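# Lay the towel flat beside the basket, lengthwise

## Task

Finish with the towel lying flat and unfolded, all of it on the table, its long edges running straight away from the robot toward the far side of the table, and no part of it over the basket when viewed from above. The basket must stay upright with its entire base resting on the table. Afterwards release the towel and pull both hands away.

## Robot and tools

Robot: two arms, left_arm and right_arm, each ending in a four-digit hand with 16 hinge motors (index, middle, ring, thumb). right_arm carries a right hand; left_arm carries its mirror image, a left hand.

Frames. The scene frame has its origin at table-top height, halfway between the two nominal arm bases. +z is up, +x points out across the table, and +y is toward left_arm. Calibrated bases: left_arm at (-0.039, +0.316, 0) m, quat_wxyz (+0.999, 0, 0, -0.032); right_arm at (-0.038, -0.274, 0) m, quat_wxyz (+1.000, 0, 0, -0.012). Reported hand positions, orientations, velocities, targets and wrist-camera poses are in each arm's own base frame; the fixed cameras and the table use the scene frame. Reported positions can be off by a few cm, more at long reach.

Hand point axes (right hand): +z runs along the straightened fingers toward the tips, +x crosses the palm away from the thumb, +y points out of the palm face (palm surface at y = -0.062 m). On the left hand +x points toward the thumb instead. Straight fingertips end about 0.139 m beyond the knuckles (knuckles at z = -0.017 m). A rigid mast near the wrist on the palm side (x +0.05 to +0.10, z -0.16 to -0.11, up to y = +0.06 m; x sign flipped on the left hand) can collide with things.

execute_actions(actions, cameras). actions is a list of actions; each action is a list of 1 to 15 rows, one row per 1/30 s control step, and a short action repeats its final row until 15 steps pass. Each action lasts 0.5 s. Every row is a single list of 48 numbers covering both arms, each in [-1, 1], in this order: left arm dx, dy, dz, rx, ry, rz; then 16 left-hand hinge goals; left current_limit; left speed; then the same 24 for the right arm.

Arm numbers dx..rz are an offset, not a pose: the target relative to that arm's Hand target as it stood when the action began, expressed in that Hand target's own axes. Every row in an action is measured from that same starting target, not from the preceding row, and each new action starts from the updated target, so sending the same offset again moves further. Scale: 1.0 equals 0.6 m for dx, dy, dz and 180 degrees for rx, ry, rz, which together form one rotation vector. All zeros re-requests the current target. The controller limits commanded orientation to within 40 degrees of the measured one and favours position when it cannot satisfy both. Hands often stop short of the target (friction, load, elbow sag that pulls the hand downward); if so, send the remaining gap as an offset, and aim a little higher when carrying. To stop pressing into something, command the target back beyond the hand point.

Hand numbers are absolute goals, not offsets. Order per hand: index_mcp, index_abd, index_pip, index_dip, middle_mcp, middle_abd, middle_pip, middle_dip, ring_mcp, ring_abd, ring_pip, ring_dip, thumb_cmc, thumb_axl, thumb_mcp, thumb_ipl. Each maps linearly between its hinge stops; toward -1 curls the finger joints toward the palm (mcp, pip, dip) or swings the finger away from the thumb (abd). Straight values: mcp +0.75, abd 0.00, pip +0.58, dip +0.70; thumb_cmc +0.71 (thumb flat beside the palm; toward -1 brings it in front of the palm), thumb_axl +0.68, thumb_mcp +0.23, thumb_ipl +0.17. current_limit maps -1..+1 onto 0..550 mA (floor 11 mA) and also slows hinges; speed sets the goal slew rate at (speed+1)/2 of 8.5 rad/s. Initial values: current_limit +0.4, speed -0.6; settings persist. Zero is a real goal, so to keep a hand unchanged, resend its hand_goal, hand_current_limit and hand_speed.

Results give per arm end_effector_position (m), end_effector_quat_wxyz, Hand target, joint positions, velocities ("within noise" when still) and torques (joints 3 and 4 wrap at ±28 N m), plus step readings of position during motion. Per hand: hand_goal, hand_measured, hand_current_ma (positive pushes toward -1) and hand_state (moving, goal, blocked, overload). A finger only presses while its goal lies past the contact. Images arrive only when actions is empty or cameras names them (["all"], or names). Cameras: cam_high, cam_low, cam_left_wrist, cam_right_wrist, each 896x504; calibration data is provided but fixed cameras may be shifted a couple of degrees and millimetres.

zoom_image(camera, region): region [x0, y0, x1, y1] in pixels of that camera's latest image, at most 504 x 504, for a sharper view. read_manual(section) only returns licence text. finished_scene(scene=1) ends the scene for good; the result must hold without the robot.

Avoid: letting the towel or basket leave the table or tipping the basket; dropping or releasing items while moving; slamming or hard pushing, especially into fixed or heavy things; any contact between the two arms or one hand gripping the other. Motor current at 495 mA or more for 5 s shuts a hand motor down for 10 s. Long holds, stretched arms or pushing at unreachable targets heat the arm motors; a MOTOR HOT line warns at 85 °C and at 100 °C the arm goes limp for 30 s or more. Thinking time lets the scene keep running with the last command held.

Each tool is called after "Call:" as name([rows], argument=value, ...), one row to a line, values as JSON.

## Session

Call:
execute_actions(actions=[])

Scene clock: 0.00 s.
left_arm: end_effector_position=(+0.2739, -0.0642, +0.2655) hand_goal=(+0.754, +0.000, +0.576, +0.696, +0.754, +0.000, +0.576, +0.696, +0.754, +0.000, +0.576, +0.696, +0.714, +0.678, +0.226, +0.168) hand_measured=(+0.754, +0.000, +0.576, +0.696, +0.754, +0.000, +0.576, +0.696, +0.754, +0.000, +0.576, +0.696, +0.714, +0.678, +0.226, +0.168) hand_current_ma=(+0, +0, +0, +0, +0, +0, +0, +0, +0, +0, +0, +0, +0, +0, +0, +0) hand_state=(goal, goal, goal, goal, goal, goal, goal, goal, goal, goal, goal, goal, goal, goal, goal, goal) hand_current_limit=0.40 hand_speed=-0.60 end_effector_quat_wxyz=(+0.256, +0.334, +0.906, +0.055) | right_arm: end_effector_position=(+0.4129, +0.2194, +0.3464) hand_goal=(+0.754, +0.000, +0.576, +0.696, +0.754, +0.000, +0.576, +0.696, +0.754, +0.000, +0.576, +0.696, +0.714, +0.678, +0.226, +0.168) hand_measured=(+0.754, +0.000, +0.576, +0.696, +0.754, +0.000, +0.576, +0.696, +0.754, +0.000, +0.576, +0.696, +0.714, +0.678, +0.226, +0.168) hand_current_ma=(+0, +0, +0, +0, +0, +0, +0, +0, +0, +0, +0, +0, +0, +0, +0, +0) hand_state=(goal, goal, goal, goal, goal, goal, goal, goal, goal, goal, goal, goal, goal, goal, goal, goal) hand_current_limit=0.40 hand_speed=-0.60 end_effector_quat_wxyz=(+0.011, +0.788, +0.588, +0.181)
Joint positions: left_arm=[-0.71 0.741 0.825 -1.197 -0.276 -1.509] | right_arm=[0.681 1.247 1.387 -1.347 0.035 0.964]
Joint velocities: within noise
Joint torques (N m): no reading
Heat: left arm: hottest wrist pitch 25 °C; right arm: hottest waist 25 °C.
Hand target: left_arm +0.2781, -0.0677, +0.2799; +0.271, +0.330, +0.903, +0.050 | right_arm +0.4167, +0.2224, +0.3601; +0.010, +0.786, +0.586, +0.196

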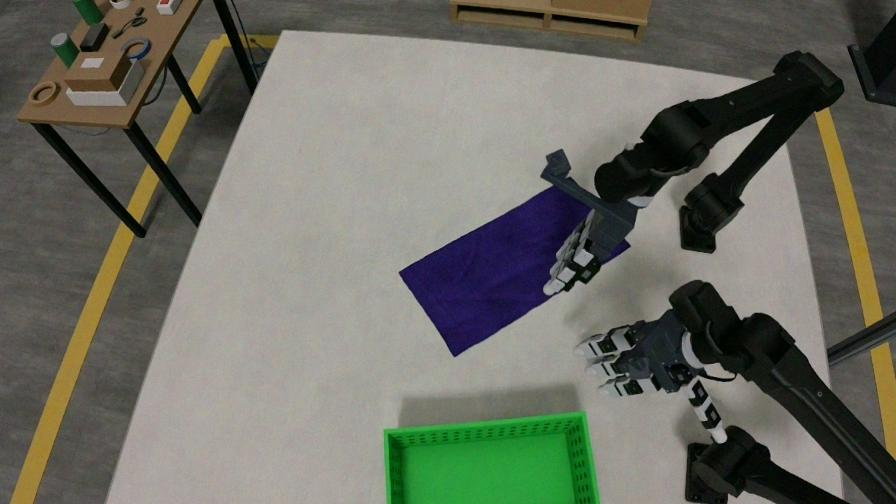

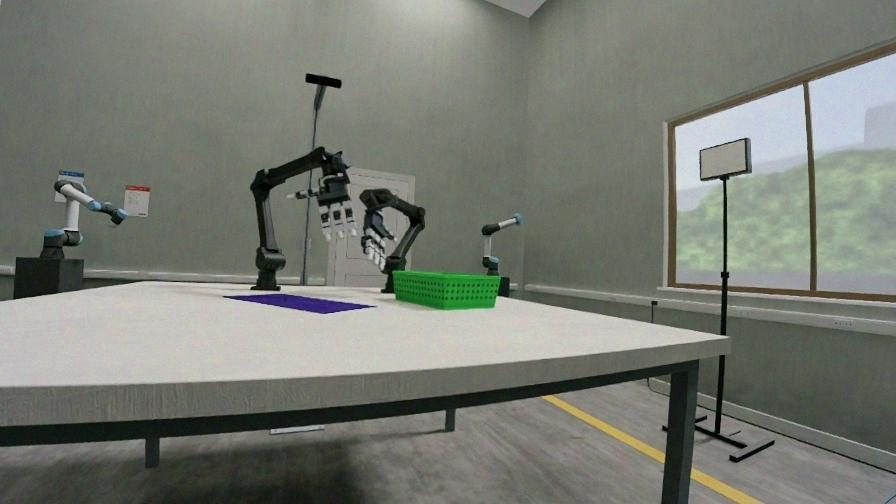

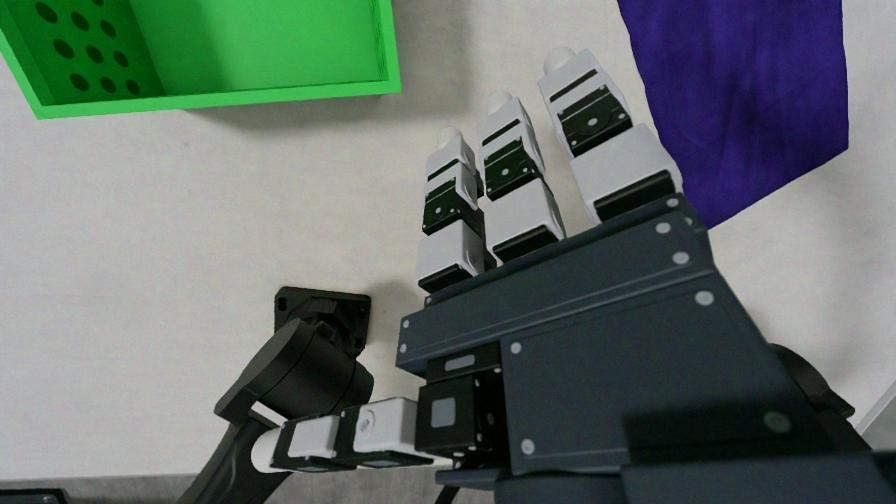

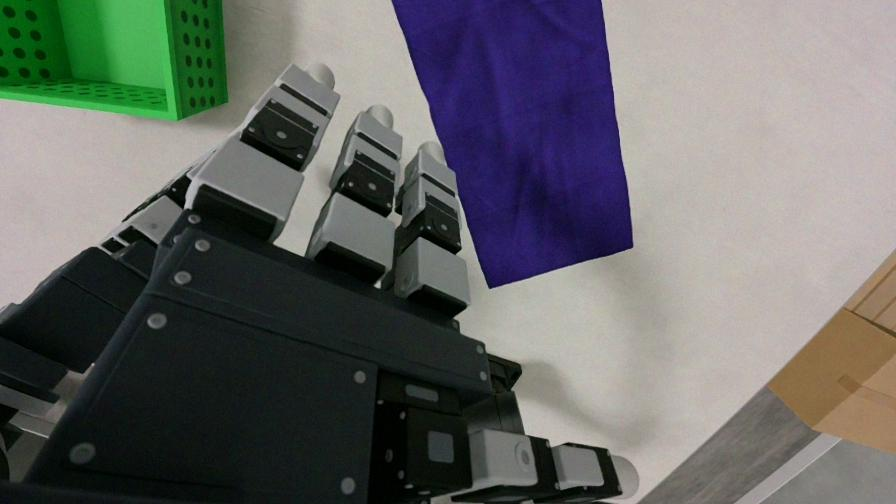

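Call:
execute_actions([
  [[0,0,0,0,0,0,0.754,0,0.576,0.696,0.754,0,0.576,0.696,0.754,0,0.576,0.696,0.714,0.678,0.226,0.168,0.4,-0.6,-0.04,-0.0035,0.008,0,0,0,0.754,0,0.576,0.696,0.754,0,0.576,0.696,0.754,0,0.576,0.696,0.714,0.678,0.226,0.168,0.4,-0.6],[0,0,0,0,0,0,0.754,0,0.576,0.696,0.754,0,0.576,0.696,0.754,0,0.576,0.696,0.714,0.678,0.226,0.168,0.4,-0.6,-0.08,-0.007,0.016,0,0,0,0.754,0,0.576,0.696,0.754,0,0.576,0.696,0.754,0,0.576,0.696,0.714,0.678,0.226,0.168,0.4,-0.6],[0,0,0,0,0,0,0.754,0,0.576,0.696,0.754,0,0.576,0.696,0.754,0,0.576,0.696,0.714,0.678,0.226,0.168,0.4,-0.6,-0.1168,-0.0102,0.023,0,0,0,0.754,0,0.576,0.696,0.754,0,0.576,0.696,0.754,0,0.576,0.696,0.714,0.678,0.226,0.168,0.4,-0.6]],
])

Scene clock: 94.90 s.
left_arm: end_effector_position=(+0.2739, -0.0642, +0.2655) hand_goal=(+0.754, +0.000, +0.576, +0.696, +0.754, +0.000, +0.576, +0.696, +0.754, +0.000, +0.576, +0.696, +0.714, +0.678, +0.226, +0.168) hand_measured=(+0.754, +0.000, +0.576, +0.696, +0.754, +0.000, +0.576, +0.696, +0.754, +0.000, +0.576, +0.696, +0.714, +0.678, +0.224, +0.168) hand_current_ma=(-3, +0, +2, +0, -3, +0, +2, +0, -2, +0, +2, +0, +1, -2, -6, -1) hand_state=(goal, goal, goal, goal, goal, goal, goal, goal, goal, goal, goal, goal, goal, goal, goal, goal) hand_current_limit=0.40 hand_speed=-0.60 end_effector_quat_wxyz=(+0.256, +0.334, +0.906, +0.055) | right_arm: end_effector_position=(+0.3966, +0.1651, +0.3232) hand_goal=(+0.754, +0.000, +0.576, +0.696, +0.754, +0.000, +0.576, +0.696, +0.754, +0.000, +0.576, +0.696, +0.714, +0.678, +0.226, +0.168) hand_measured=(+0.754, +0.000, +0.576, +0.696, +0.754, +0.000, +0.576, +0.696, +0.754, +0.000, +0.576, +0.696, +0.714, +0.678, +0.224, +0.168) hand_current_ma=(+0, +0, +0, +0, +0, +0, +0, +0, +0, +0, +0, +0, +0, -1, -3, +0) hand_state=(goal, goal, goal, goal, goal, goal, goal, goal, goal, goal, goal, goal, goal, goal, goal, goal) hand_current_limit=0.40 hand_speed=-0.60 end_effector_quat_wxyz=(+0.010, +0.787, +0.587, +0.188)
Joint positions: left_arm=[-0.71 0.741 0.825 -1.197 -0.276 -1.509] | right_arm=[0.581 1.114 1.217 -1.295 -0.003 0.87]
Joint torques (N m): left_arm=[-1.03 -0.79 11.9 1.44 -0.35 0.07] | right_arm=[-0.09 -7 8.73 1.69 0.04 -0.08]
Heat: left arm: hottest elbow 35 °C; right arm: hottest elbow 35 °C.
Hand target: left_arm +0.2781, -0.0677, +0.2799; +0.271, +0.330, +0.903, +0.050 | right_arm +0.3989, +0.1624, +0.3251; +0.010, +0.786, +0.586, +0.196
Off the commanded pose: left_arm 0.015 m, 2 deg | right_arm 0.004 m, 1 deg.
Step readings (end_effector_position of left_arm | right_arm):
0: (+0.2739, -0.0642, +0.2655) | (+0.4129, +0.2194, +0.3464)
1: (+0.2739, -0.0642, +0.2655) | (+0.4129, +0.2194, +0.3464)
2: (+0.2739, -0.0642, +0.2655) | (+0.4129, +0.2195, +0.3464)
4: (+0.2739, -0.0642, +0.2655) | (+0.4113, +0.2166, +0.3419)
8: (+0.2739, -0.0642, +0.2655) | (+0.3983, +0.1845, +0.3210)
15: (+0.2739, -0.0642, +0.2655) | (+0.3955, +0.1628, +0.3220)

Call:
execute_actions([
  [[0,0,0,0.014,0.0106,0.078,0.754,0,0.576,0.696,0.754,0,0.576,0.696,0.754,0,0.576,0.696,0.714,0.678,0.226,0.168,0.4,-0.6,-0.06,-0.005,0.012,0,0,0,0.754,0,0.576,0.696,0.754,0,0.576,0.696,0.754,0,0.576,0.696,0.714,0.678,0.226,0.168,0.4,-0.6],[0,0,0,0.0278,0.0212,0.1555,0.754,0,0.576,0.696,0.754,0,0.576,0.696,0.754,0,0.576,0.696,0.714,0.678,0.226,0.168,0.4,-0.6,-0.1168,-0.0102,0.023,0,0,0,0.754,0,0.576,0.696,0.754,0,0.576,0.696,0.754,0,0.576,0.696,0.714,0.678,0.226,0.168,0.4,-0.6]],
  [[0,0,0,0.014,0.0106,0.078,0.754,0,0.576,0.696,0.754,0,0.576,0.696,0.754,0,0.576,0.696,0.714,0.678,0.226,0.168,0.4,-0.6,-0.06,-0.005,0.012,0,0,0,0.754,0,0.576,0.696,0.754,0,0.576,0.696,0.754,0,0.576,0.696,0.714,0.678,0.226,0.168,0.4,-0.6],[0,0,0,0.0278,0.0212,0.1555,0.754,0,0.576,0.696,0.754,0,0.576,0.696,0.754,0,0.576,0.696,0.714,0.678,0.226,0.168,0.4,-0.6,-0.1168,-0.0102,0.023,0,0,0,0.754,0,0.576,0.696,0.754,0,0.576,0.696,0.754,0,0.576,0.696,0.714,0.678,0.226,0.168,0.4,-0.6]],
  [[0,0,0,0,0,0,0.754,0,0.576,0.696,0.754,0,0.576,0.696,0.754,0,0.576,0.696,0.714,0.678,0.226,0.168,0.4,-0.6,-0.06,-0.005,0.012,0,0,0,0.754,0,0.576,0.696,0.754,0,0.576,0.696,0.754,0,0.576,0.696,0.714,0.678,0.226,0.168,0.4,-0.6],[0,0,0,0,0,0,0.754,0,0.576,0.696,0.754,0,0.576,0.696,0.754,0,0.576,0.696,0.714,0.678,0.226,0.168,0.4,-0.6,-0.1168,-0.0102,0.023,0,0,0,0.754,0,0.576,0.696,0.754,0,0.576,0.696,0.754,0,0.576,0.696,0.714,0.678,0.226,0.168,0.4,-0.6]],
], cameras=["cam_high"])

Scene clock: 106.40 s.
left_arm: end_effector_position=(+0.2781, -0.0689, +0.2692) hand_goal=(+0.754, +0.000, +0.576, +0.696, +0.754, +0.000, +0.576, +0.696, +0.754, +0.000, +0.576, +0.696, +0.714, +0.678, +0.226, +0.168) hand_measured=(+0.754, +0.000, +0.576, +0.696, +0.754, +0.000, +0.576, +0.696, +0.754, +0.000, +0.576, +0.696, +0.716, +0.678, +0.224, +0.168) hand_current_ma=(+0, +0, +2, +0, +1, +0, +2, +0, +1, +0, +2, +0, +6, -2, -9, -1) hand_state=(goal, goal, goal, goal, goal, goal, goal, goal, goal, goal, goal, goal, goal, goal, goal, goal) hand_current_limit=0.40 hand_speed=-0.60 end_effector_quat_wxyz=(+0.120, +0.732, +0.661, +0.113) | right_arm: end_effector_position=(+0.3431, -0.0139, +0.2161) hand_goal=(+0.754, +0.000, +0.576, +0.696, +0.754, +0.000, +0.576, +0.696, +0.754, +0.000, +0.576, +0.696, +0.714, +0.678, +0.226, +0.168) hand_measured=(+0.754, +0.000, +0.576, +0.696, +0.754, +0.000, +0.576, +0.696, +0.754, +0.000, +0.576, +0.696, +0.714, +0.678, +0.224, +0.168) hand_current_ma=(+0, +0, +0, +0, +0, +0, +0, +0, +0, +0, +0, +0, +0, -1, -4, +0) hand_state=(goal, goal, goal, goal, goal, goal, goal, goal, goal, goal, goal, goal, goal, goal, goal, goal) hand_current_limit=0.40 hand_speed=-0.60 end_effector_quat_wxyz=(+0.005, +0.787, +0.587, +0.189)
Joint positions: left_arm=[-0.511 0.65 0.814 -1.432 -0.137 -0.387] | right_arm=[-0.014 0.82 0.77 -1.208 -0.219 0.31]
Joint torques (N m): left_arm=[-0.32 -0.56 10.63 0.84 -0.07 0.13] | right_arm=[-0.26 -2.67 9.24 1.28 -0.2 -0.08]
Heat: left arm: hottest elbow 36 °C; right arm: hottest elbow 33 °C.
Hand target: left_arm +0.2782, -0.0677, +0.2798; +0.129, +0.732, +0.659, +0.116 | right_arm +0.3456, -0.0174, +0.2201; +0.010, +0.786, +0.586, +0.196
Off the commanded pose: left_arm 0.011 m, 1 deg | right_arm 0.006 m, 1 deg.
Step readings (end_effector_position of left_arm | right_arm):
0: (+0.2739, -0.0642, +0.2655) | (+0.3966, +0.1651, +0.3232)
1: (+0.2740, -0.0642, +0.2655) | (+0.3965, +0.1651, +0.3228)
2: (+0.2746, -0.0647, +0.2658) | (+0.3963, +0.1648, +0.3210)
4: (+0.2750, -0.0652, +0.2668) | (+0.3930, +0.1575, +0.3114)
8: (+0.2731, -0.0664, +0.2701) | (+0.3784, +0.1177, +0.2846)
15: (+0.2746, -0.0685, +0.2746) | (+0.3772, +0.1038, +0.2854)
16: (+0.2752, -0.0684, +0.2747) | (+0.3773, +0.1045, +0.2856)
17: (+0.2759, -0.0682, +0.2747) | (+0.3776, +0.1037, +0.2846)
19: (+0.2754, -0.0675, +0.2743) | (+0.3752, +0.0967, +0.2771)
23: (+0.2727, -0.0649, +0.2718) | (+0.3606, +0.0563, +0.2527)
30: (+0.2751, -0.0642, +0.2714) | (+0.3592, +0.0440, +0.2495)
31: (+0.2755, -0.0645, +0.2711) | (+0.3594, +0.0445, +0.2496)
32: (+0.2759, -0.0648, +0.2707) | (+0.3596, +0.0436, +0.2485)
34: (+0.2765, -0.0653, +0.2702) | (+0.3576, +0.0356, +0.2425)
38: (+0.2774, -0.0666, +0.2695) | (+0.3425, -0.0045, +0.2201)
45: (+0.2779, -0.0681, +0.2692) | (+0.3412, -0.0161, +0.2148)
Images, in order (width x height): cam_high 896x504.

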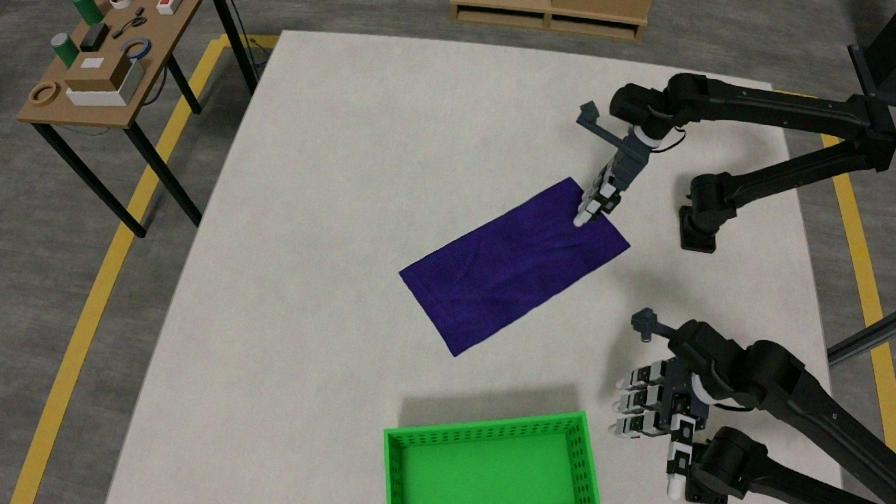

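Call:
execute_actions([
  [[-0.025,0.06,0.022,0,0,0,0.754,0,0.576,0.696,0.754,0,0.576,0.696,0.754,0,0.576,0.696,0.714,0.678,0.226,0.168,0.4,-0.6,0,0,0,0.02,-0.037,-0.052,0.754,0,0.576,0.696,0.754,0,0.576,0.696,0.754,0,0.576,0.696,0.714,0.678,0.226,0.168,0.4,-0.6],[-0.0508,0.1215,0.0442,0,0,0,0.754,0,0.576,0.696,0.754,0,0.576,0.696,0.754,0,0.576,0.696,0.714,0.678,0.226,0.168,0.4,-0.6,0,0,0,0.04,-0.0744,-0.105,0.754,0,0.576,0.696,0.754,0,0.576,0.696,0.754,0,0.576,0.696,0.714,0.678,0.226,0.168,0.4,-0.6]],
  [[-0.025,0.06,0.022,0,0,0,0.754,0,0.576,0.696,0.754,0,0.576,0.696,0.754,0,0.576,0.696,0.714,0.678,0.226,0.168,0.4,-0.6,0,0,0,0,0,0,0.754,0,0.576,0.696,0.754,0,0.576,0.696,0.754,0,0.576,0.696,0.714,0.678,0.226,0.168,0.4,-0.6],[-0.0508,0.1215,0.0442,0,0,0,0.754,0,0.576,0.696,0.754,0,0.576,0.696,0.754,0,0.576,0.696,0.714,0.678,0.226,0.168,0.4,-0.6,0,0,0,0,0,0,0.754,0,0.576,0.696,0.754,0,0.576,0.696,0.754,0,0.576,0.696,0.714,0.678,0.226,0.168,0.4,-0.6]],
  [[-0.025,0.06,0.022,0,0,0,0.754,0,0.576,0.696,0.754,0,0.576,0.696,0.754,0,0.576,0.696,0.714,0.678,0.226,0.168,0.4,-0.6,0,0,0,0,0,0,0.754,0,0.576,0.696,0.754,0,0.576,0.696,0.754,0,0.576,0.696,0.714,0.678,0.226,0.168,0.4,-0.6],[-0.0508,0.1215,0.0442,0,0,0,0.754,0,0.576,0.696,0.754,0,0.576,0.696,0.754,0,0.576,0.696,0.714,0.678,0.226,0.168,0.4,-0.6,0,0,0,0,0,0,0.754,0,0.576,0.696,0.754,0,0.576,0.696,0.754,0,0.576,0.696,0.714,0.678,0.226,0.168,0.4,-0.6]],
  [[-0.025,0.06,0.022,0,0,0,0.754,0,0.576,0.696,0.754,0,0.576,0.696,0.754,0,0.576,0.696,0.714,0.678,0.226,0.168,0.4,-0.6,0,0,0,0,0,0,0.754,0,0.576,0.696,0.754,0,0.576,0.696,0.754,0,0.576,0.696,0.714,0.678,0.226,0.168,0.4,-0.6],[-0.0508,0.1215,0.0442,0,0,0,0.754,0,0.576,0.696,0.754,0,0.576,0.696,0.754,0,0.576,0.696,0.714,0.678,0.226,0.168,0.4,-0.6,0,0,0,0,0,0,0.754,0,0.576,0.696,0.754,0,0.576,0.696,0.754,0,0.576,0.696,0.714,0.678,0.226,0.168,0.4,-0.6]],
], cameras=["cam_high"])

Scene clock: 124.43 s.
left_arm: end_effector_position=(+0.5588, -0.2185, +0.2566) hand_goal=(+0.754, +0.000, +0.576, +0.696, +0.754, +0.000, +0.576, +0.696, +0.754, +0.000, +0.576, +0.696, +0.714, +0.678, +0.226, +0.168) hand_measured=(+0.756, -0.002, +0.578, +0.698, +0.756, +0.000, +0.576, +0.696, +0.756, +0.000, +0.576, +0.696, +0.718, +0.678, +0.224, +0.168) hand_current_ma=(+6, -6, +10, +8, +6, +0, +2, +0, +5, +0, +2, +0, +11, -2, -10, -1) hand_state=(goal, goal, goal, goal, goal, goal, goal, goal, goal, goal, goal, goal, goal, goal, goal, goal) hand_current_limit=0.40 hand_speed=-0.60 end_effector_quat_wxyz=(+0.112, +0.734, +0.661, +0.110) | right_arm: end_effector_position=(+0.3311, -0.0205, +0.1958) hand_goal=(+0.754, +0.000, +0.576, +0.696, +0.754, +0.000, +0.576, +0.696, +0.754, +0.000, +0.576, +0.696, +0.714, +0.678, +0.226, +0.168) hand_measured=(+0.754, +0.000, +0.576, +0.696, +0.754, +0.000, +0.576, +0.696, +0.754, +0.000, +0.576, +0.696, +0.714, +0.678, +0.222, +0.168) hand_current_ma=(+0, +0, +0, +0, +0, +0, +0, +0, +0, +0, +0, +0, +0, -1, -5, +0) hand_state=(goal, goal, goal, goal, goal, goal, goal, goal, goal, goal, goal, goal, goal, goal, goal, goal) hand_current_limit=0.40 hand_speed=-0.60 end_effector_quat_wxyz=(+0.047, +0.702, +0.708, +0.050)
Joint positions: left_arm=[-0.496 1.546 1.429 -1.167 -0.131 -0.372] | right_arm=[0.006 0.879 0.784 -1.339 -0.003 -0.002]
Joint torques (N m): left_arm=[-0.44 -11.22 13.72 0.88 -0.1 0.15] | right_arm=[1.2 -1.73 13.33 0.2 0.18 -0.08]
Heat: left arm: hottest elbow 35 °C; right arm: hottest elbow 33 °C.
Hand target: left_arm +0.5738, -0.2218, +0.2798; +0.129, +0.732, +0.658, +0.116 | right_arm +0.3455, -0.0174, +0.2200; +0.061, +0.696, +0.713, +0.062
Off the commanded pose: left_arm 0.028 m, 2 deg | right_arm 0.028 m, 2 deg.
Step readings (end_effector_position of left_arm | right_arm):
0: (+0.2781, -0.0689, +0.2692) | (+0.3432, -0.0138, +0.2162)
1: (+0.2781, -0.0689, +0.2692) | (+0.3432, -0.0140, +0.2162)
2: (+0.2787, -0.0693, +0.2688) | (+0.3431, -0.0158, +0.2163)
4: (+0.2864, -0.0736, +0.2671) | (+0.3386, -0.0261, +0.2132)
8: (+0.3155, -0.0899, +0.2561) | (+0.3303, -0.0308, +0.1982)
15: (+0.3328, -0.0992, +0.2423) | (+0.3283, -0.0240, +0.1909)
16: (+0.3333, -0.0992, +0.2435) | (+0.3288, -0.0235, +0.1919)
17: (+0.3350, -0.1000, +0.2448) | (+0.3293, -0.0230, +0.1928)
19: (+0.3457, -0.1059, +0.2495) | (+0.3303, -0.0222, +0.1946)
23: (+0.3839, -0.1271, +0.2562) | (+0.3311, -0.0212, +0.1959)
30: (+0.4058, -0.1382, +0.2485) | (+0.3311, -0.0207, +0.1958)
31: (+0.4061, -0.1383, +0.2489) | (+0.3311, -0.0206, +0.1958)
32: (+0.4075, -0.1389, +0.2497) | (+0.3311, -0.0206, +0.1958)
34: (+0.4186, -0.1450, +0.2544) | (+0.3310, -0.0206, +0.1958)
38: (+0.4596, -0.1673, +0.2624) | (+0.3311, -0.0205, +0.1958)
45: (+0.4804, -0.1772, +0.2486) | (+0.3311, -0.0205, +0.1958)
46: (+0.4808, -0.1773, +0.2486) | (+0.3311, -0.0205, +0.1958)
47: (+0.4827, -0.1778, +0.2494) | (+0.3311, -0.0205, +0.1958)
49: (+0.4952, -0.1846, +0.2560) | (+0.3311, -0.0205, +0.1958)
53: (+0.5352, -0.2065, +0.2677) | (+0.3311, -0.0205, +0.1958)
60: (+0.5559, -0.2174, +0.2515) | (+0.3311, -0.0205, +0.1958)
Images, in order (width x height): cam_high 896x504.

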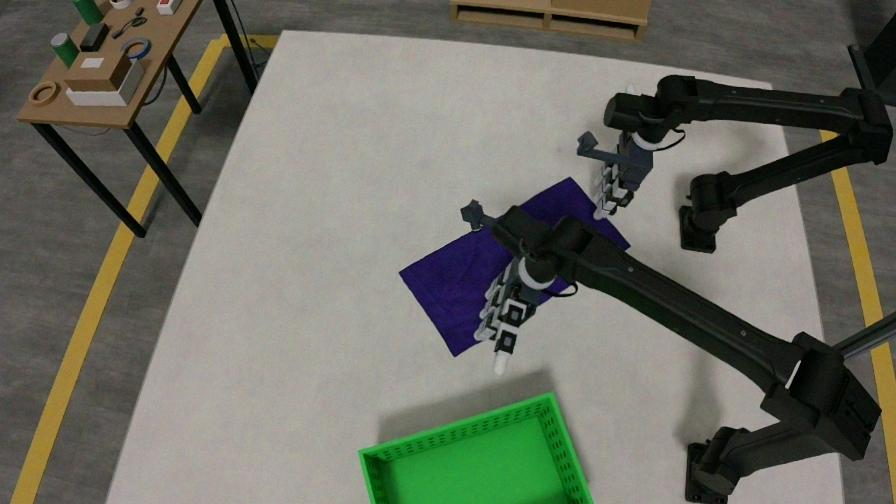

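Call:
execute_actions([
  [[-0.0135,0.03,0.0315,0,0,0,0.754,0,0.576,0.696,0.754,0,0.576,0.696,0.754,0,0.576,0.696,0.714,0.678,0.226,0.168,0.4,-0.6,0.0035,0.016,0.0535,0,0,0,0.754,0,0.576,0.696,0.754,0,0.576,0.696,0.754,0,0.576,0.696,0.714,0.678,0.226,0.168,0.4,-0.6],[-0.027,0.06,0.063,0,0,0,0.754,0,0.576,0.696,0.754,0,0.576,0.696,0.754,0,0.576,0.696,0.714,0.678,0.226,0.168,0.4,-0.6,0.0035,0.016,0.0535,0,0,0,0.754,0,0.576,0.696,0.754,0,0.576,0.696,0.754,0,0.576,0.696,0.714,0.678,0.226,0.168,0.4,-0.6]],
  [[-0.0135,0.03,0.0315,0,0,0,0.754,0,0.576,0.696,0.754,0,0.576,0.696,0.754,0,0.576,0.696,0.714,0.678,0.226,0.168,0.4,-0.6,0,0,0,0,0,0,0.754,0,0.576,0.696,0.754,0,0.576,0.696,0.754,0,0.576,0.696,0.714,0.678,0.226,0.168,0.4,-0.6],[-0.027,0.06,0.063,0,0,0,0.754,0,0.576,0.696,0.754,0,0.576,0.696,0.754,0,0.576,0.696,0.714,0.678,0.226,0.168,0.4,-0.6,0,0,0,0,0,0,0.754,0,0.576,0.696,0.754,0,0.576,0.696,0.754,0,0.576,0.696,0.714,0.678,0.226,0.168,0.4,-0.6]],
], cameras=["all"])

Scene clock: 139.83 s.
left_arm: end_effector_position=(+0.6470, -0.2606, +0.2111) hand_goal=(+0.754, +0.000, +0.576, +0.696, +0.754, +0.000, +0.576, +0.696, +0.754, +0.000, +0.576, +0.696, +0.714, +0.678, +0.226, +0.168) hand_measured=(+0.756, -0.002, +0.578, +0.698, +0.756, +0.000, +0.576, +0.696, +0.756, +0.000, +0.576, +0.696, +0.718, +0.678, +0.224, +0.168) hand_current_ma=(+6, -6, +10, +8, +6, +0, +2, +0, +5, +0, +2, +0, +11, -2, -10, -1) hand_state=(goal, goal, goal, goal, goal, goal, goal, goal, goal, goal, goal, goal, goal, goal, goal, goal) hand_current_limit=0.40 hand_speed=-0.60 end_effector_quat_wxyz=(+0.110, +0.734, +0.661, +0.109) | right_arm: end_effector_position=(+0.3543, -0.0191, +0.1867) hand_goal=(+0.754, +0.000, +0.576, +0.696, +0.754, +0.000, +0.576, +0.696, +0.754, +0.000, +0.576, +0.696, +0.714, +0.678, +0.226, +0.168) hand_measured=(+0.754, +0.000, +0.576, +0.696, +0.754, +0.000, +0.576, +0.696, +0.754, +0.000, +0.576, +0.696, +0.714, +0.678, +0.222, +0.168) hand_current_ma=(+0, +0, +0, +0, +0, +0, +0, +0, +0, +0, +0, +0, +0, -1, -5, +0) hand_state=(goal, goal, goal, goal, goal, goal, goal, goal, goal, goal, goal, goal, goal, goal, goal, goal) hand_current_limit=0.40 hand_speed=-0.60 end_effector_quat_wxyz=(+0.056, +0.701, +0.709, +0.058)
Joint positions: left_arm=[-0.488 1.819 1.662 -1.129 -0.129 -0.365] | right_arm=[0.01 0.939 0.784 -1.255 -0.003 -0.002]
Joint torques (N m): left_arm=[-0.73 -15.56 13.61 0.88 -0.06 0.15] | right_arm=[1.44 -2.49 9.54 1.21 0.23 0.04]
Heat: left arm: hottest elbow 35 °C; right arm: hottest elbow 33 °C.
Hand target: left_arm +0.6635, -0.2638, +0.2336; +0.129, +0.732, +0.659, +0.116 | right_arm +0.3605, -0.0150, +0.1901; +0.061, +0.696, +0.712, +0.062
Off the commanded pose: left_arm 0.028 m, 2 deg | right_arm 0.008 m, 1 deg.
Step readings (end_effector_position of left_arm | right_arm):
0: (+0.5588, -0.2185, +0.2566) | (+0.3311, -0.0205, +0.1958)
1: (+0.5589, -0.2185, +0.2568) | (+0.3311, -0.0205, +0.1957)
2: (+0.5595, -0.2188, +0.2569) | (+0.3317, -0.0205, +0.1956)
4: (+0.5660, -0.2218, +0.2572) | (+0.3372, -0.0203, +0.1947)
8: (+0.5891, -0.2328, +0.2517) | (+0.3490, -0.0193, +0.1893)
15: (+0.5989, -0.2373, +0.2248) | (+0.3539, -0.0191, +0.1866)
16: (+0.5991, -0.2374, +0.2243) | (+0.3540, -0.0191, +0.1866)
17: (+0.6001, -0.2380, +0.2246) | (+0.3541, -0.0191, +0.1866)
19: (+0.6080, -0.2419, +0.2277) | (+0.3542, -0.0191, +0.1867)
23: (+0.6332, -0.2544, +0.2307) | (+0.3543, -0.0191, +0.1867)
30: (+0.6439, -0.2589, +0.2079) | (+0.3543, -0.0191, +0.1867)
camera_calibration:
cam_left_wrist: T_world_to_cam=[[-0.650017, -0.72583, -0.225053, 0.249579], [-0.695703, 0.449241, 0.560518, 0.39703], [-0.305738, 0.520917, -0.796976, 0.625556], [0, 0, 0, 1]] pos_world=[0.629701, -0.323072, 0.332179]
cam_right_wrist: T_world_to_cam=[[0.61418, -0.77456, 0.151128, -0.235342], [-0.666566, -0.406647, 0.624763, 0.0664983], [-0.42246, -0.484453, -0.76605, 0.405744], [0, 0, 0, 1]] pos_world=[0.360278, 0.0413187, 0.304841]

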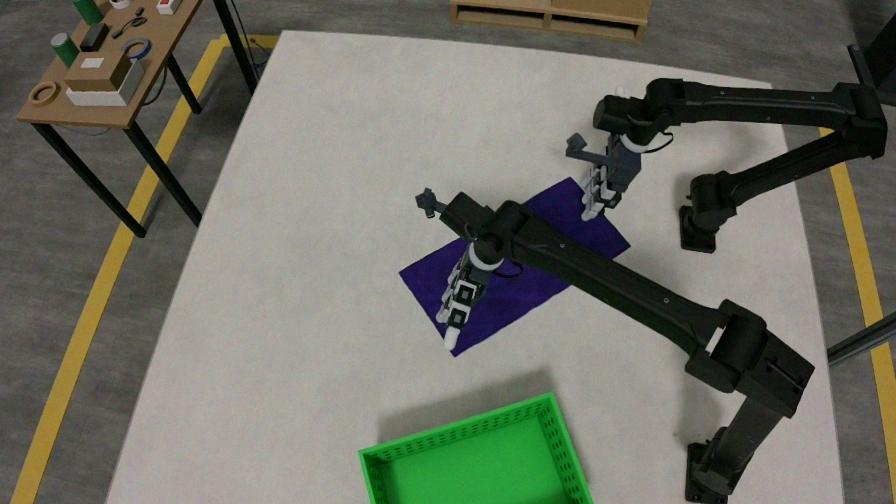

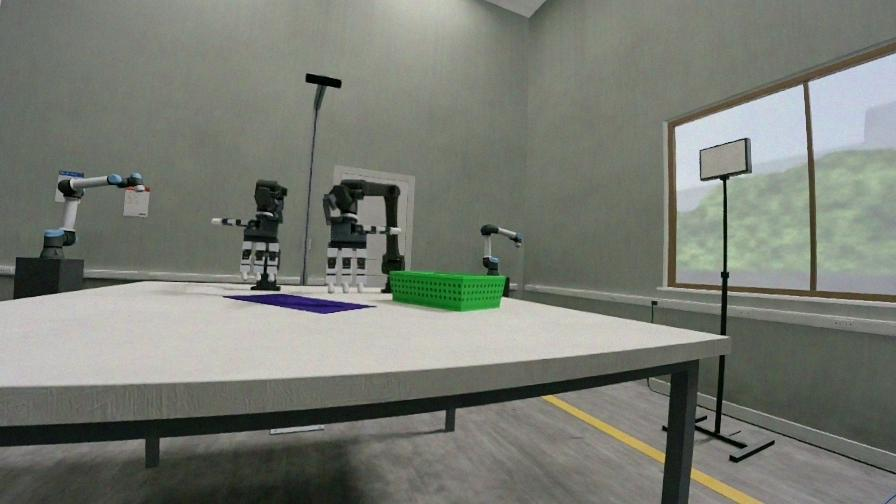

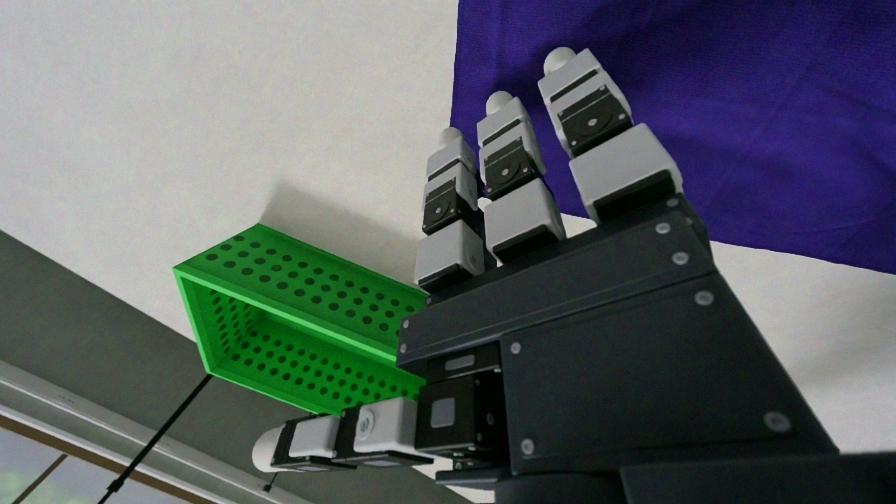

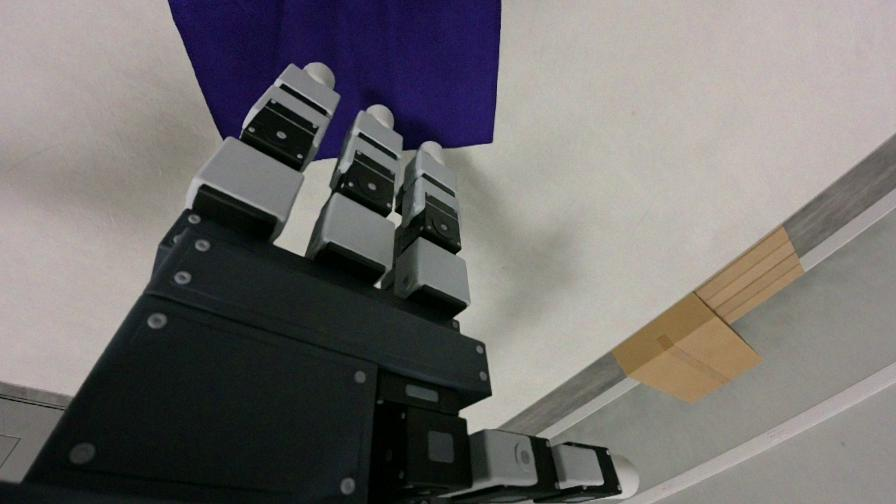

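Call:
execute_actions([
  [[-0.0315,-0.0264,0.0392,0,0,0,0.754,0,0.576,0.696,0.754,0,0.576,0.696,0.754,0,0.576,0.696,0.714,0.678,0.226,0.168,0.4,-0.6,0.0082,-0.0014,0.0328,0,0,0,0.754,0,0.576,0.696,0.754,0,0.576,0.696,0.754,0,0.576,0.696,0.714,0.678,0.226,0.168,0.4,-0.6]],
  [[-0.0315,-0.0264,0.0392,0,0,0,0.754,0,0.576,0.696,0.754,0,0.576,0.696,0.754,0,0.576,0.696,0.714,0.678,0.226,0.168,0.4,-0.6,0.0082,-0.0014,0.0328,0,0,0,0.754,0,0.576,0.696,0.754,0,0.576,0.696,0.754,0,0.576,0.696,0.714,0.678,0.226,0.168,0.4,-0.6]],
], cameras=["cam_low","cam_left_wrist","cam_right_wrist"])

Scene clock: 168.83 s.
left_arm: end_effector_position=(+0.6421, -0.2983, +0.1820) hand_goal=(+0.754, +0.000, +0.576, +0.696, +0.754, +0.000, +0.576, +0.696, +0.754, +0.000, +0.576, +0.696, +0.714, +0.678, +0.226, +0.168) hand_measured=(+0.756, -0.002, +0.578, +0.698, +0.756, +0.000, +0.576, +0.696, +0.756, +0.000, +0.576, +0.696, +0.718, +0.678, +0.224, +0.168) hand_current_ma=(+6, -6, +10, +8, +6, +0, +2, +0, +5, +0, +2, +0, +11, -2, -10, -1) hand_state=(goal, goal, goal, goal, goal, goal, goal, goal, goal, goal, goal, goal, goal, goal, goal, goal) hand_current_limit=0.40 hand_speed=-0.60 end_effector_quat_wxyz=(+0.126, +0.737, +0.654, +0.114) | right_arm: end_effector_position=(+0.3629, -0.0087, +0.1534) hand_goal=(+0.754, +0.000, +0.576, +0.696, +0.754, +0.000, +0.576, +0.696, +0.754, +0.000, +0.576, +0.696, +0.714, +0.678, +0.226, +0.168) hand_measured=(+0.754, +0.000, +0.576, +0.696, +0.754, +0.000, +0.576, +0.696, +0.754, +0.000, +0.576, +0.696, +0.714, +0.678, +0.222, +0.168) hand_current_ma=(+0, +0, +0, +0, +0, +0, +0, +0, +0, +0, +0, +0, +0, -1, -5, +0) hand_state=(goal, goal, goal, goal, goal, goal, goal, goal, goal, goal, goal, goal, goal, goal, goal, goal) hand_current_limit=0.40 hand_speed=-0.60 end_effector_quat_wxyz=(+0.060, +0.698, +0.711, +0.062)
Joint positions: left_arm=[-0.545 1.854 1.623 -1.027 -0.142 -0.404] | right_arm=[0.049 0.982 0.716 -1.132 0.004 0.03]
Joint torques (N m): left_arm=[-1.32 -14.86 9.4 1.51 -0.38 -0.09] | right_arm=[1.55 -2.78 8.46 1.22 0.26 0.11]
Heat: left arm: hottest elbow 38 °C; right arm: hottest elbow 32 °C.
Hand target: left_arm +0.6458, -0.3000, +0.1784; +0.129, +0.732, +0.659, +0.116 | right_arm +0.3656, -0.0050, +0.1512; +0.061, +0.696, +0.712, +0.062
Off the commanded pose: left_arm 0.005 m, 1 deg | right_arm 0.005 m, 0 deg.
Step readings (end_effector_position of left_arm | right_arm):
0: (+0.6470, -0.2606, +0.2111) | (+0.3543, -0.0191, +0.1867)
1: (+0.6470, -0.2606, +0.2111) | (+0.3544, -0.0191, +0.1868)
2: (+0.6472, -0.2607, +0.2112) | (+0.3552, -0.0190, +0.1870)
4: (+0.6483, -0.2637, +0.2127) | (+0.3582, -0.0176, +0.1865)
8: (+0.6510, -0.2693, +0.2149) | (+0.3599, -0.0140, +0.1791)
15: (+0.6505, -0.2754, +0.2127) | (+0.3599, -0.0133, +0.1732)
16: (+0.6505, -0.2756, +0.2121) | (+0.3603, -0.0134, +0.1734)
17: (+0.6502, -0.2771, +0.2115) | (+0.3608, -0.0131, +0.1729)
19: (+0.6504, -0.2801, +0.2096) | (+0.3626, -0.0121, +0.1703)
23: (+0.6459, -0.2889, +0.1983) | (+0.3618, -0.0092, +0.1586)
30: (+0.6417, -0.2984, +0.1819) | (+0.3625, -0.0085, +0.1532)
camera_calibration:
cam_left_wrist: T_world_to_cam=[[-0.655124, -0.718536, -0.233492, 0.219432], [-0.704188, 0.468749, 0.533286, 0.443086], [-0.273736, 0.51379, -0.813073, 0.600678], [0, 0, 0, 1]] pos_world=[0.620198, -0.358649, 0.303339]
cam_right_wrist: T_world_to_cam=[[0.617237, -0.770597, 0.158741, -0.229777], [-0.671148, -0.410406, 0.617356, 0.100022], [-0.410584, -0.487593, -0.770502, 0.385216], [0, 0, 0, 1]] pos_world=[0.36712, 0.0518133, 0.271536]
Images, in order (width x height): cam_low 896x504, cam_left_wrist 896x504, cam_right_wrist 896x504.

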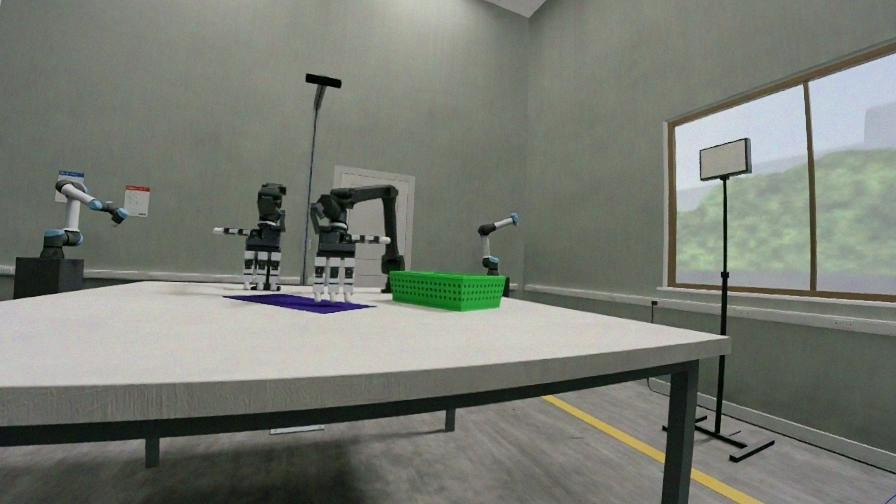

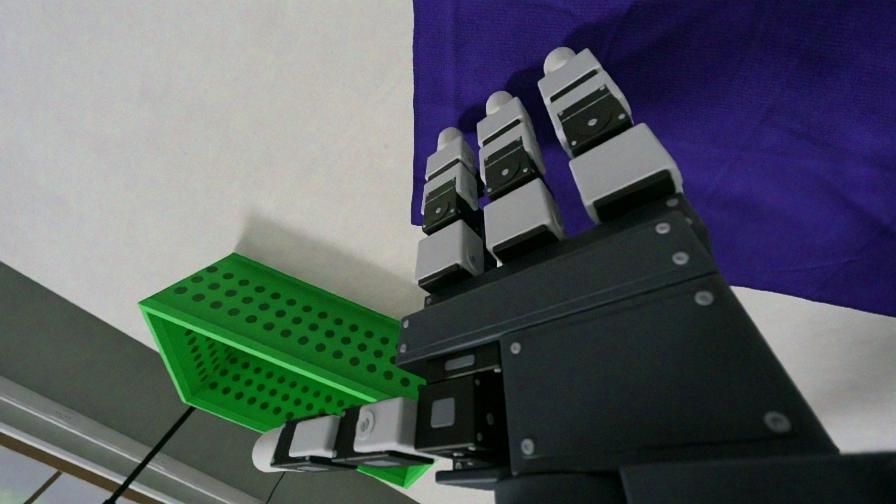

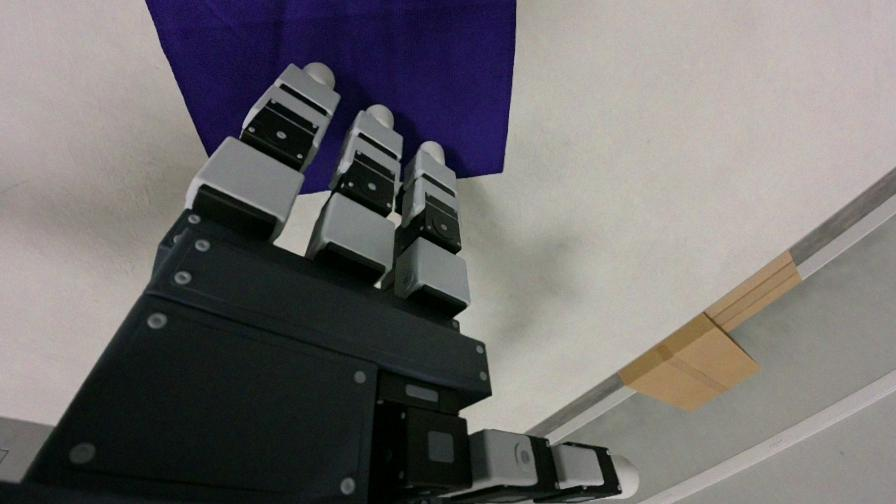

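Call:
execute_actions([
  [[0,-0.0171,0.047,0,0,0,0.754,0,0.576,0.696,0.754,0,0.576,0.696,0.754,0,0.576,0.696,0.714,0.678,0.226,0.168,0.4,-0.6,0,-0.0035,0.0197,0,0,0,0.754,0,0.576,0.696,0.754,0,0.576,0.696,0.754,0,0.576,0.696,0.714,0.678,0.226,0.168,0.4,-0.6]],
], cameras=["cam_low"])

Call:
zoom_image(camera="cam_low", region=[200, 170, 600, 390])

Scene clock: 176.10 s.
left_arm: end_effector_position=(+0.6451, -0.2998, +0.1703) hand_goal=(+0.754, +0.000, +0.576, +0.696, +0.754, +0.000, +0.576, +0.696, +0.754, +0.000, +0.576, +0.696, +0.714, +0.678, +0.226, +0.168) hand_measured=(+0.756, -0.002, +0.578, +0.698, +0.754, +0.000, +0.576, +0.696, +0.758, +0.002, +0.578, +0.696, +0.718, +0.678, +0.222, +0.168) hand_current_ma=(+3, -4, +6, +6, +3, +1, -1, -1, +14, +6, +5, +0, +11, -2, -13, -1) hand_state=(goal, goal, goal, goal, goal, goal, goal, goal, goal, goal, goal, goal, goal, goal, goal, goal) hand_current_limit=0.40 hand_speed=-0.60 end_effector_quat_wxyz=(+0.140, +0.734, +0.654, +0.119) | right_arm: end_effector_position=(+0.3635, -0.0087, +0.1426) hand_goal=(+0.754, +0.000, +0.576, +0.696, +0.754, +0.000, +0.576, +0.696, +0.754, +0.000, +0.576, +0.696, +0.714, +0.678, +0.226, +0.168) hand_measured=(+0.754, +0.000, +0.576, +0.696, +0.754, +0.000, +0.576, +0.696, +0.754, +0.000, +0.576, +0.696, +0.714, +0.678, +0.222, +0.168) hand_current_ma=(+0, +0, +0, +0, +0, +0, +0, +0, +0, +0, +0, +0, +0, -1, -5, +0) hand_state=(goal, goal, goal, goal, goal, goal, goal, goal, goal, goal, goal, goal, goal, goal, goal, goal) hand_current_limit=0.40 hand_speed=-0.60 end_effector_quat_wxyz=(+0.061, +0.698, +0.711, +0.063)
Joint positions: left_arm=[-0.545 1.858 1.585 -0.956 -0.143 -0.406] | right_arm=[0.049 0.992 0.691 -1.094 0.004 0.03]
Joint torques (N m): left_arm=[-1.2 -14.21 8.24 1.63 -0.36 -0.09] | right_arm=[1.79 -2.78 8.28 1.25 0.28 0.1]
Heat: left arm: hottest elbow 37 °C; right arm: hottest elbow 32 °C.
Hand target: left_arm +0.6458, -0.3000, +0.1484; +0.129, +0.732, +0.659, +0.116 | right_arm +0.3655, -0.0050, +0.1392; +0.061, +0.696, +0.712, +0.062
Off the commanded pose: left_arm 0.022 m, 1 deg | right_arm 0.005 m, 0 deg.
Step readings (end_effector_position of left_arm | right_arm):
0: (+0.6421, -0.2983, +0.1820) | (+0.3629, -0.0087, +0.1534)
1: (+0.6421, -0.2983, +0.1819) | (+0.3630, -0.0087, +0.1535)
2: (+0.6425, -0.2985, +0.1811) | (+0.3632, -0.0087, +0.1531)
4: (+0.6437, -0.2992, +0.1785) | (+0.3643, -0.0086, +0.1519)
8: (+0.6429, -0.2986, +0.1691) | (+0.3633, -0.0087, +0.1456)
15: (+0.6447, -0.2996, +0.1701) | (+0.3632, -0.0087, +0.1424)
Images, in order (width x height): cam_low 896x504.

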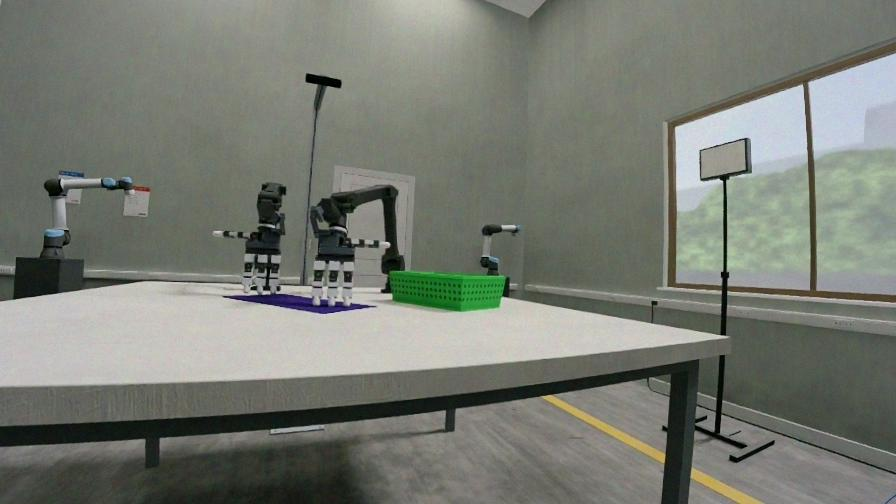

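Scaled by 1.260 from the camera's 896x504 image, which has a finer 1280x720 frame.

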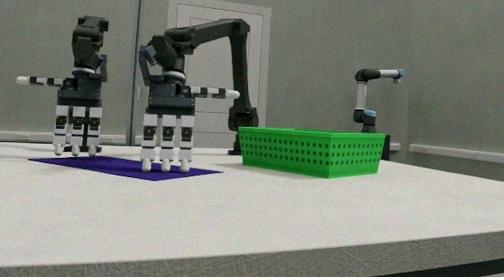

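Call:
execute_actions([
  [[0,0,0,0,0,0,0.754,0,0.576,0.696,0.754,0,0.576,0.696,0.754,0,0.576,0.696,0.714,0.678,0.226,0.168,0.4,-0.6,0,-0.0025,0.0145,0,0,0,0.754,0,0.576,0.696,0.754,0,0.576,0.696,0.754,0,0.576,0.696,0.714,0.678,0.226,0.168,0.4,-0.6]],
], cameras=["cam_low"])

Call:
zoom_image(camera="cam_low", region=[220, 220, 400, 330])

Scene clock: 181.90 s.
left_arm: end_effector_position=(+0.6451, -0.2998, +0.1703) hand_goal=(+0.754, +0.000, +0.576, +0.696, +0.754, +0.000, +0.576, +0.696, +0.754, +0.000, +0.576, +0.696, +0.714, +0.678, +0.226, +0.168) hand_measured=(+0.756, -0.002, +0.578, +0.698, +0.754, +0.000, +0.576, +0.696, +0.758, +0.002, +0.578, +0.696, +0.718, +0.678, +0.222, +0.168) hand_current_ma=(+3, -4, +6, +6, +3, +1, -1, -1, +13, +6, +5, +0, +11, -2, -13, -1) hand_state=(goal, goal, goal, goal, goal, goal, goal, goal, goal, goal, goal, goal, goal, goal, goal, goal) hand_current_limit=0.40 hand_speed=-0.60 end_effector_quat_wxyz=(+0.140, +0.734, +0.654, +0.119) | right_arm: end_effector_position=(+0.3636, -0.0087, +0.1344) hand_goal=(+0.754, +0.000, +0.576, +0.696, +0.754, +0.000, +0.576, +0.696, +0.754, +0.000, +0.576, +0.696, +0.714, +0.678, +0.226, +0.168) hand_measured=(+0.754, +0.000, +0.576, +0.696, +0.754, +0.000, +0.576, +0.696, +0.756, +0.000, +0.576, +0.696, +0.714, +0.678, +0.222, +0.168) hand_current_ma=(+0, +0, +0, +0, +0, +0, +0, +0, +1, +0, +0, +0, +0, -1, -5, +0) hand_state=(goal, goal, goal, goal, goal, goal, goal, goal, goal, goal, goal, goal, goal, goal, goal, goal) hand_current_limit=0.40 hand_speed=-0.60 end_effector_quat_wxyz=(+0.061, +0.698, +0.711, +0.063)
Joint positions: left_arm=[-0.545 1.858 1.585 -0.956 -0.143 -0.406] | right_arm=[0.049 1.001 0.674 -1.067 0.004 0.031]
Joint torques (N m): left_arm=[-1.03 -13.51 8.36 1.65 -0.37 -0.11] | right_arm=[1.85 -3.02 8.06 1.31 0.27 0.09]
Heat: left arm: hottest elbow 36 °C; right arm: hottest elbow 32 °C.
Hand target: left_arm +0.6458, -0.3000, +0.1484; +0.129, +0.732, +0.659, +0.116 | right_arm +0.3655, -0.0050, +0.1303; +0.061, +0.696, +0.712, +0.062
Off the commanded pose: left_arm 0.022 m, 1 deg | right_arm 0.006 m, 0 deg.
Step readings (end_effector_position of left_arm | right_arm):
0: (+0.6451, -0.2998, +0.1703) | (+0.3635, -0.0087, +0.1426)
1: (+0.6451, -0.2998, +0.1703) | (+0.3635, -0.0087, +0.1426)
2: (+0.6451, -0.2998, +0.1703) | (+0.3637, -0.0086, +0.1424)
4: (+0.6451, -0.2998, +0.1703) | (+0.3644, -0.0086, +0.1412)
8: (+0.6451, -0.2998, +0.1703) | (+0.3636, -0.0087, +0.1362)
15: (+0.6451, -0.2998, +0.1703) | (+0.3635, -0.0087, +0.1344)
Images, in order (width x height): cam_low 896x504.

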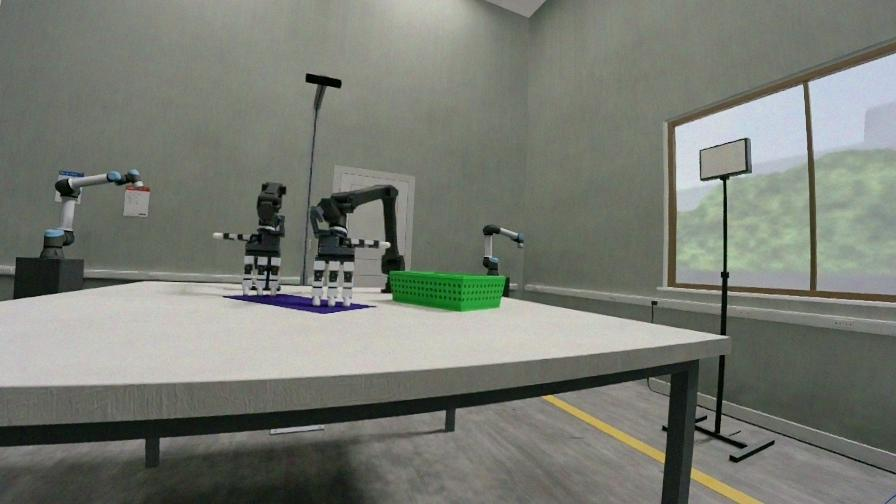

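Scaled by 2.800 from the camera's 896x504 image, which has a finer 1280x720 frame.

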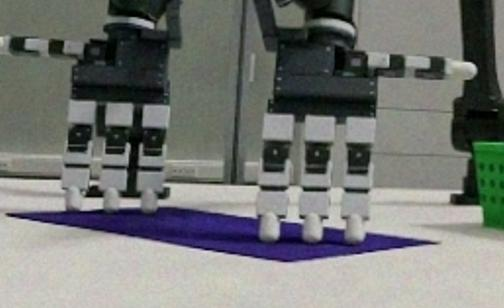

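Call:
execute_actions([
  [[0,0,0,0,0,0,0.754,0,0.576,0.696,0.754,0,0.576,0.696,0.754,0,0.576,0.696,0.714,0.678,0.226,0.168,0.4,-0.6,0,-0.003,0.0165,0,0,0,0.754,0,0.576,0.696,0.754,0,0.576,0.696,0.754,0,0.576,0.696,0.714,0.678,0.226,0.168,0.4,-0.6]],
], cameras=[])

Scene clock: 184.70 s.
left_arm: end_effector_position=(+0.6451, -0.2998, +0.1703) hand_goal=(+0.754, +0.000, +0.576, +0.696, +0.754, +0.000, +0.576, +0.696, +0.754, +0.000, +0.576, +0.696, +0.714, +0.678, +0.226, +0.168) hand_measured=(+0.756, -0.002, +0.578, +0.698, +0.754, +0.000, +0.576, +0.696, +0.758, +0.002, +0.578, +0.696, +0.718, +0.678, +0.222, +0.168) hand_current_ma=(+3, -4, +6, +6, +3, +1, -1, -1, +13, +6, +5, +0, +11, -2, -13, -1) hand_state=(goal, goal, goal, goal, goal, goal, goal, goal, goal, goal, goal, goal, goal, goal, goal, goal) hand_current_limit=0.40 hand_speed=-0.60 end_effector_quat_wxyz=(+0.140, +0.734, +0.654, +0.119) | right_arm: end_effector_position=(+0.3674, -0.0085, +0.1350) hand_goal=(+0.754, +0.000, +0.576, +0.696, +0.754, +0.000, +0.576, +0.696, +0.754, +0.000, +0.576, +0.696, +0.714, +0.678, +0.226, +0.168) hand_measured=(+0.754, +0.000, +0.576, +0.696, +0.760, +0.000, +0.578, +0.696, +0.776, +0.002, +0.590, +0.704, +0.714, +0.678, +0.222, +0.168) hand_current_ma=(+0, +0, +0, +0, +9, +0, +3, +0, +47, +2, +25, +10, +0, -1, -5, +0) hand_state=(goal, goal, goal, goal, goal, goal, goal, goal, blocked, goal, goal, goal, goal, goal, goal, goal) hand_current_limit=0.40 hand_speed=-0.60 end_effector_quat_wxyz=(+0.068, +0.698, +0.710, +0.071)
Joint positions: left_arm=[-0.545 1.858 1.585 -0.956 -0.143 -0.406] | right_arm=[0.049 1.001 0.669 -1.043 0.004 0.031]
Joint torques (N m): left_arm=[-1.14 -13.74 8.27 1.69 -0.37 -0.1] | right_arm=[1.38 -2.14 6.93 1.55 0.29 0.1]
Heat: left arm: hottest elbow 35 °C; right arm: hottest elbow 32 °C.
Hand target: left_arm +0.6458, -0.3000, +0.1484; +0.129, +0.732, +0.659, +0.116 | right_arm +0.3655, -0.0050, +0.1202; +0.061, +0.696, +0.712, +0.062
Off the commanded pose: left_arm 0.022 m, 1 deg | right_arm 0.015 m, 1 deg.
Step readings (end_effector_position of left_arm | right_arm):
0: (+0.6451, -0.2998, +0.1703) | (+0.3636, -0.0087, +0.1344)
1: (+0.6451, -0.2998, +0.1703) | (+0.3637, -0.0087, +0.1345)
2: (+0.6451, -0.2998, +0.1703) | (+0.3640, -0.0087, +0.1344)
4: (+0.6451, -0.2998, +0.1703) | (+0.3646, -0.0086, +0.1339)
8: (+0.6451, -0.2998, +0.1703) | (+0.3663, -0.0086, +0.1345)
15: (+0.6451, -0.2998, +0.1703) | (+0.3673, -0.0085, +0.1349)
No camera images: "cameras" was empty.


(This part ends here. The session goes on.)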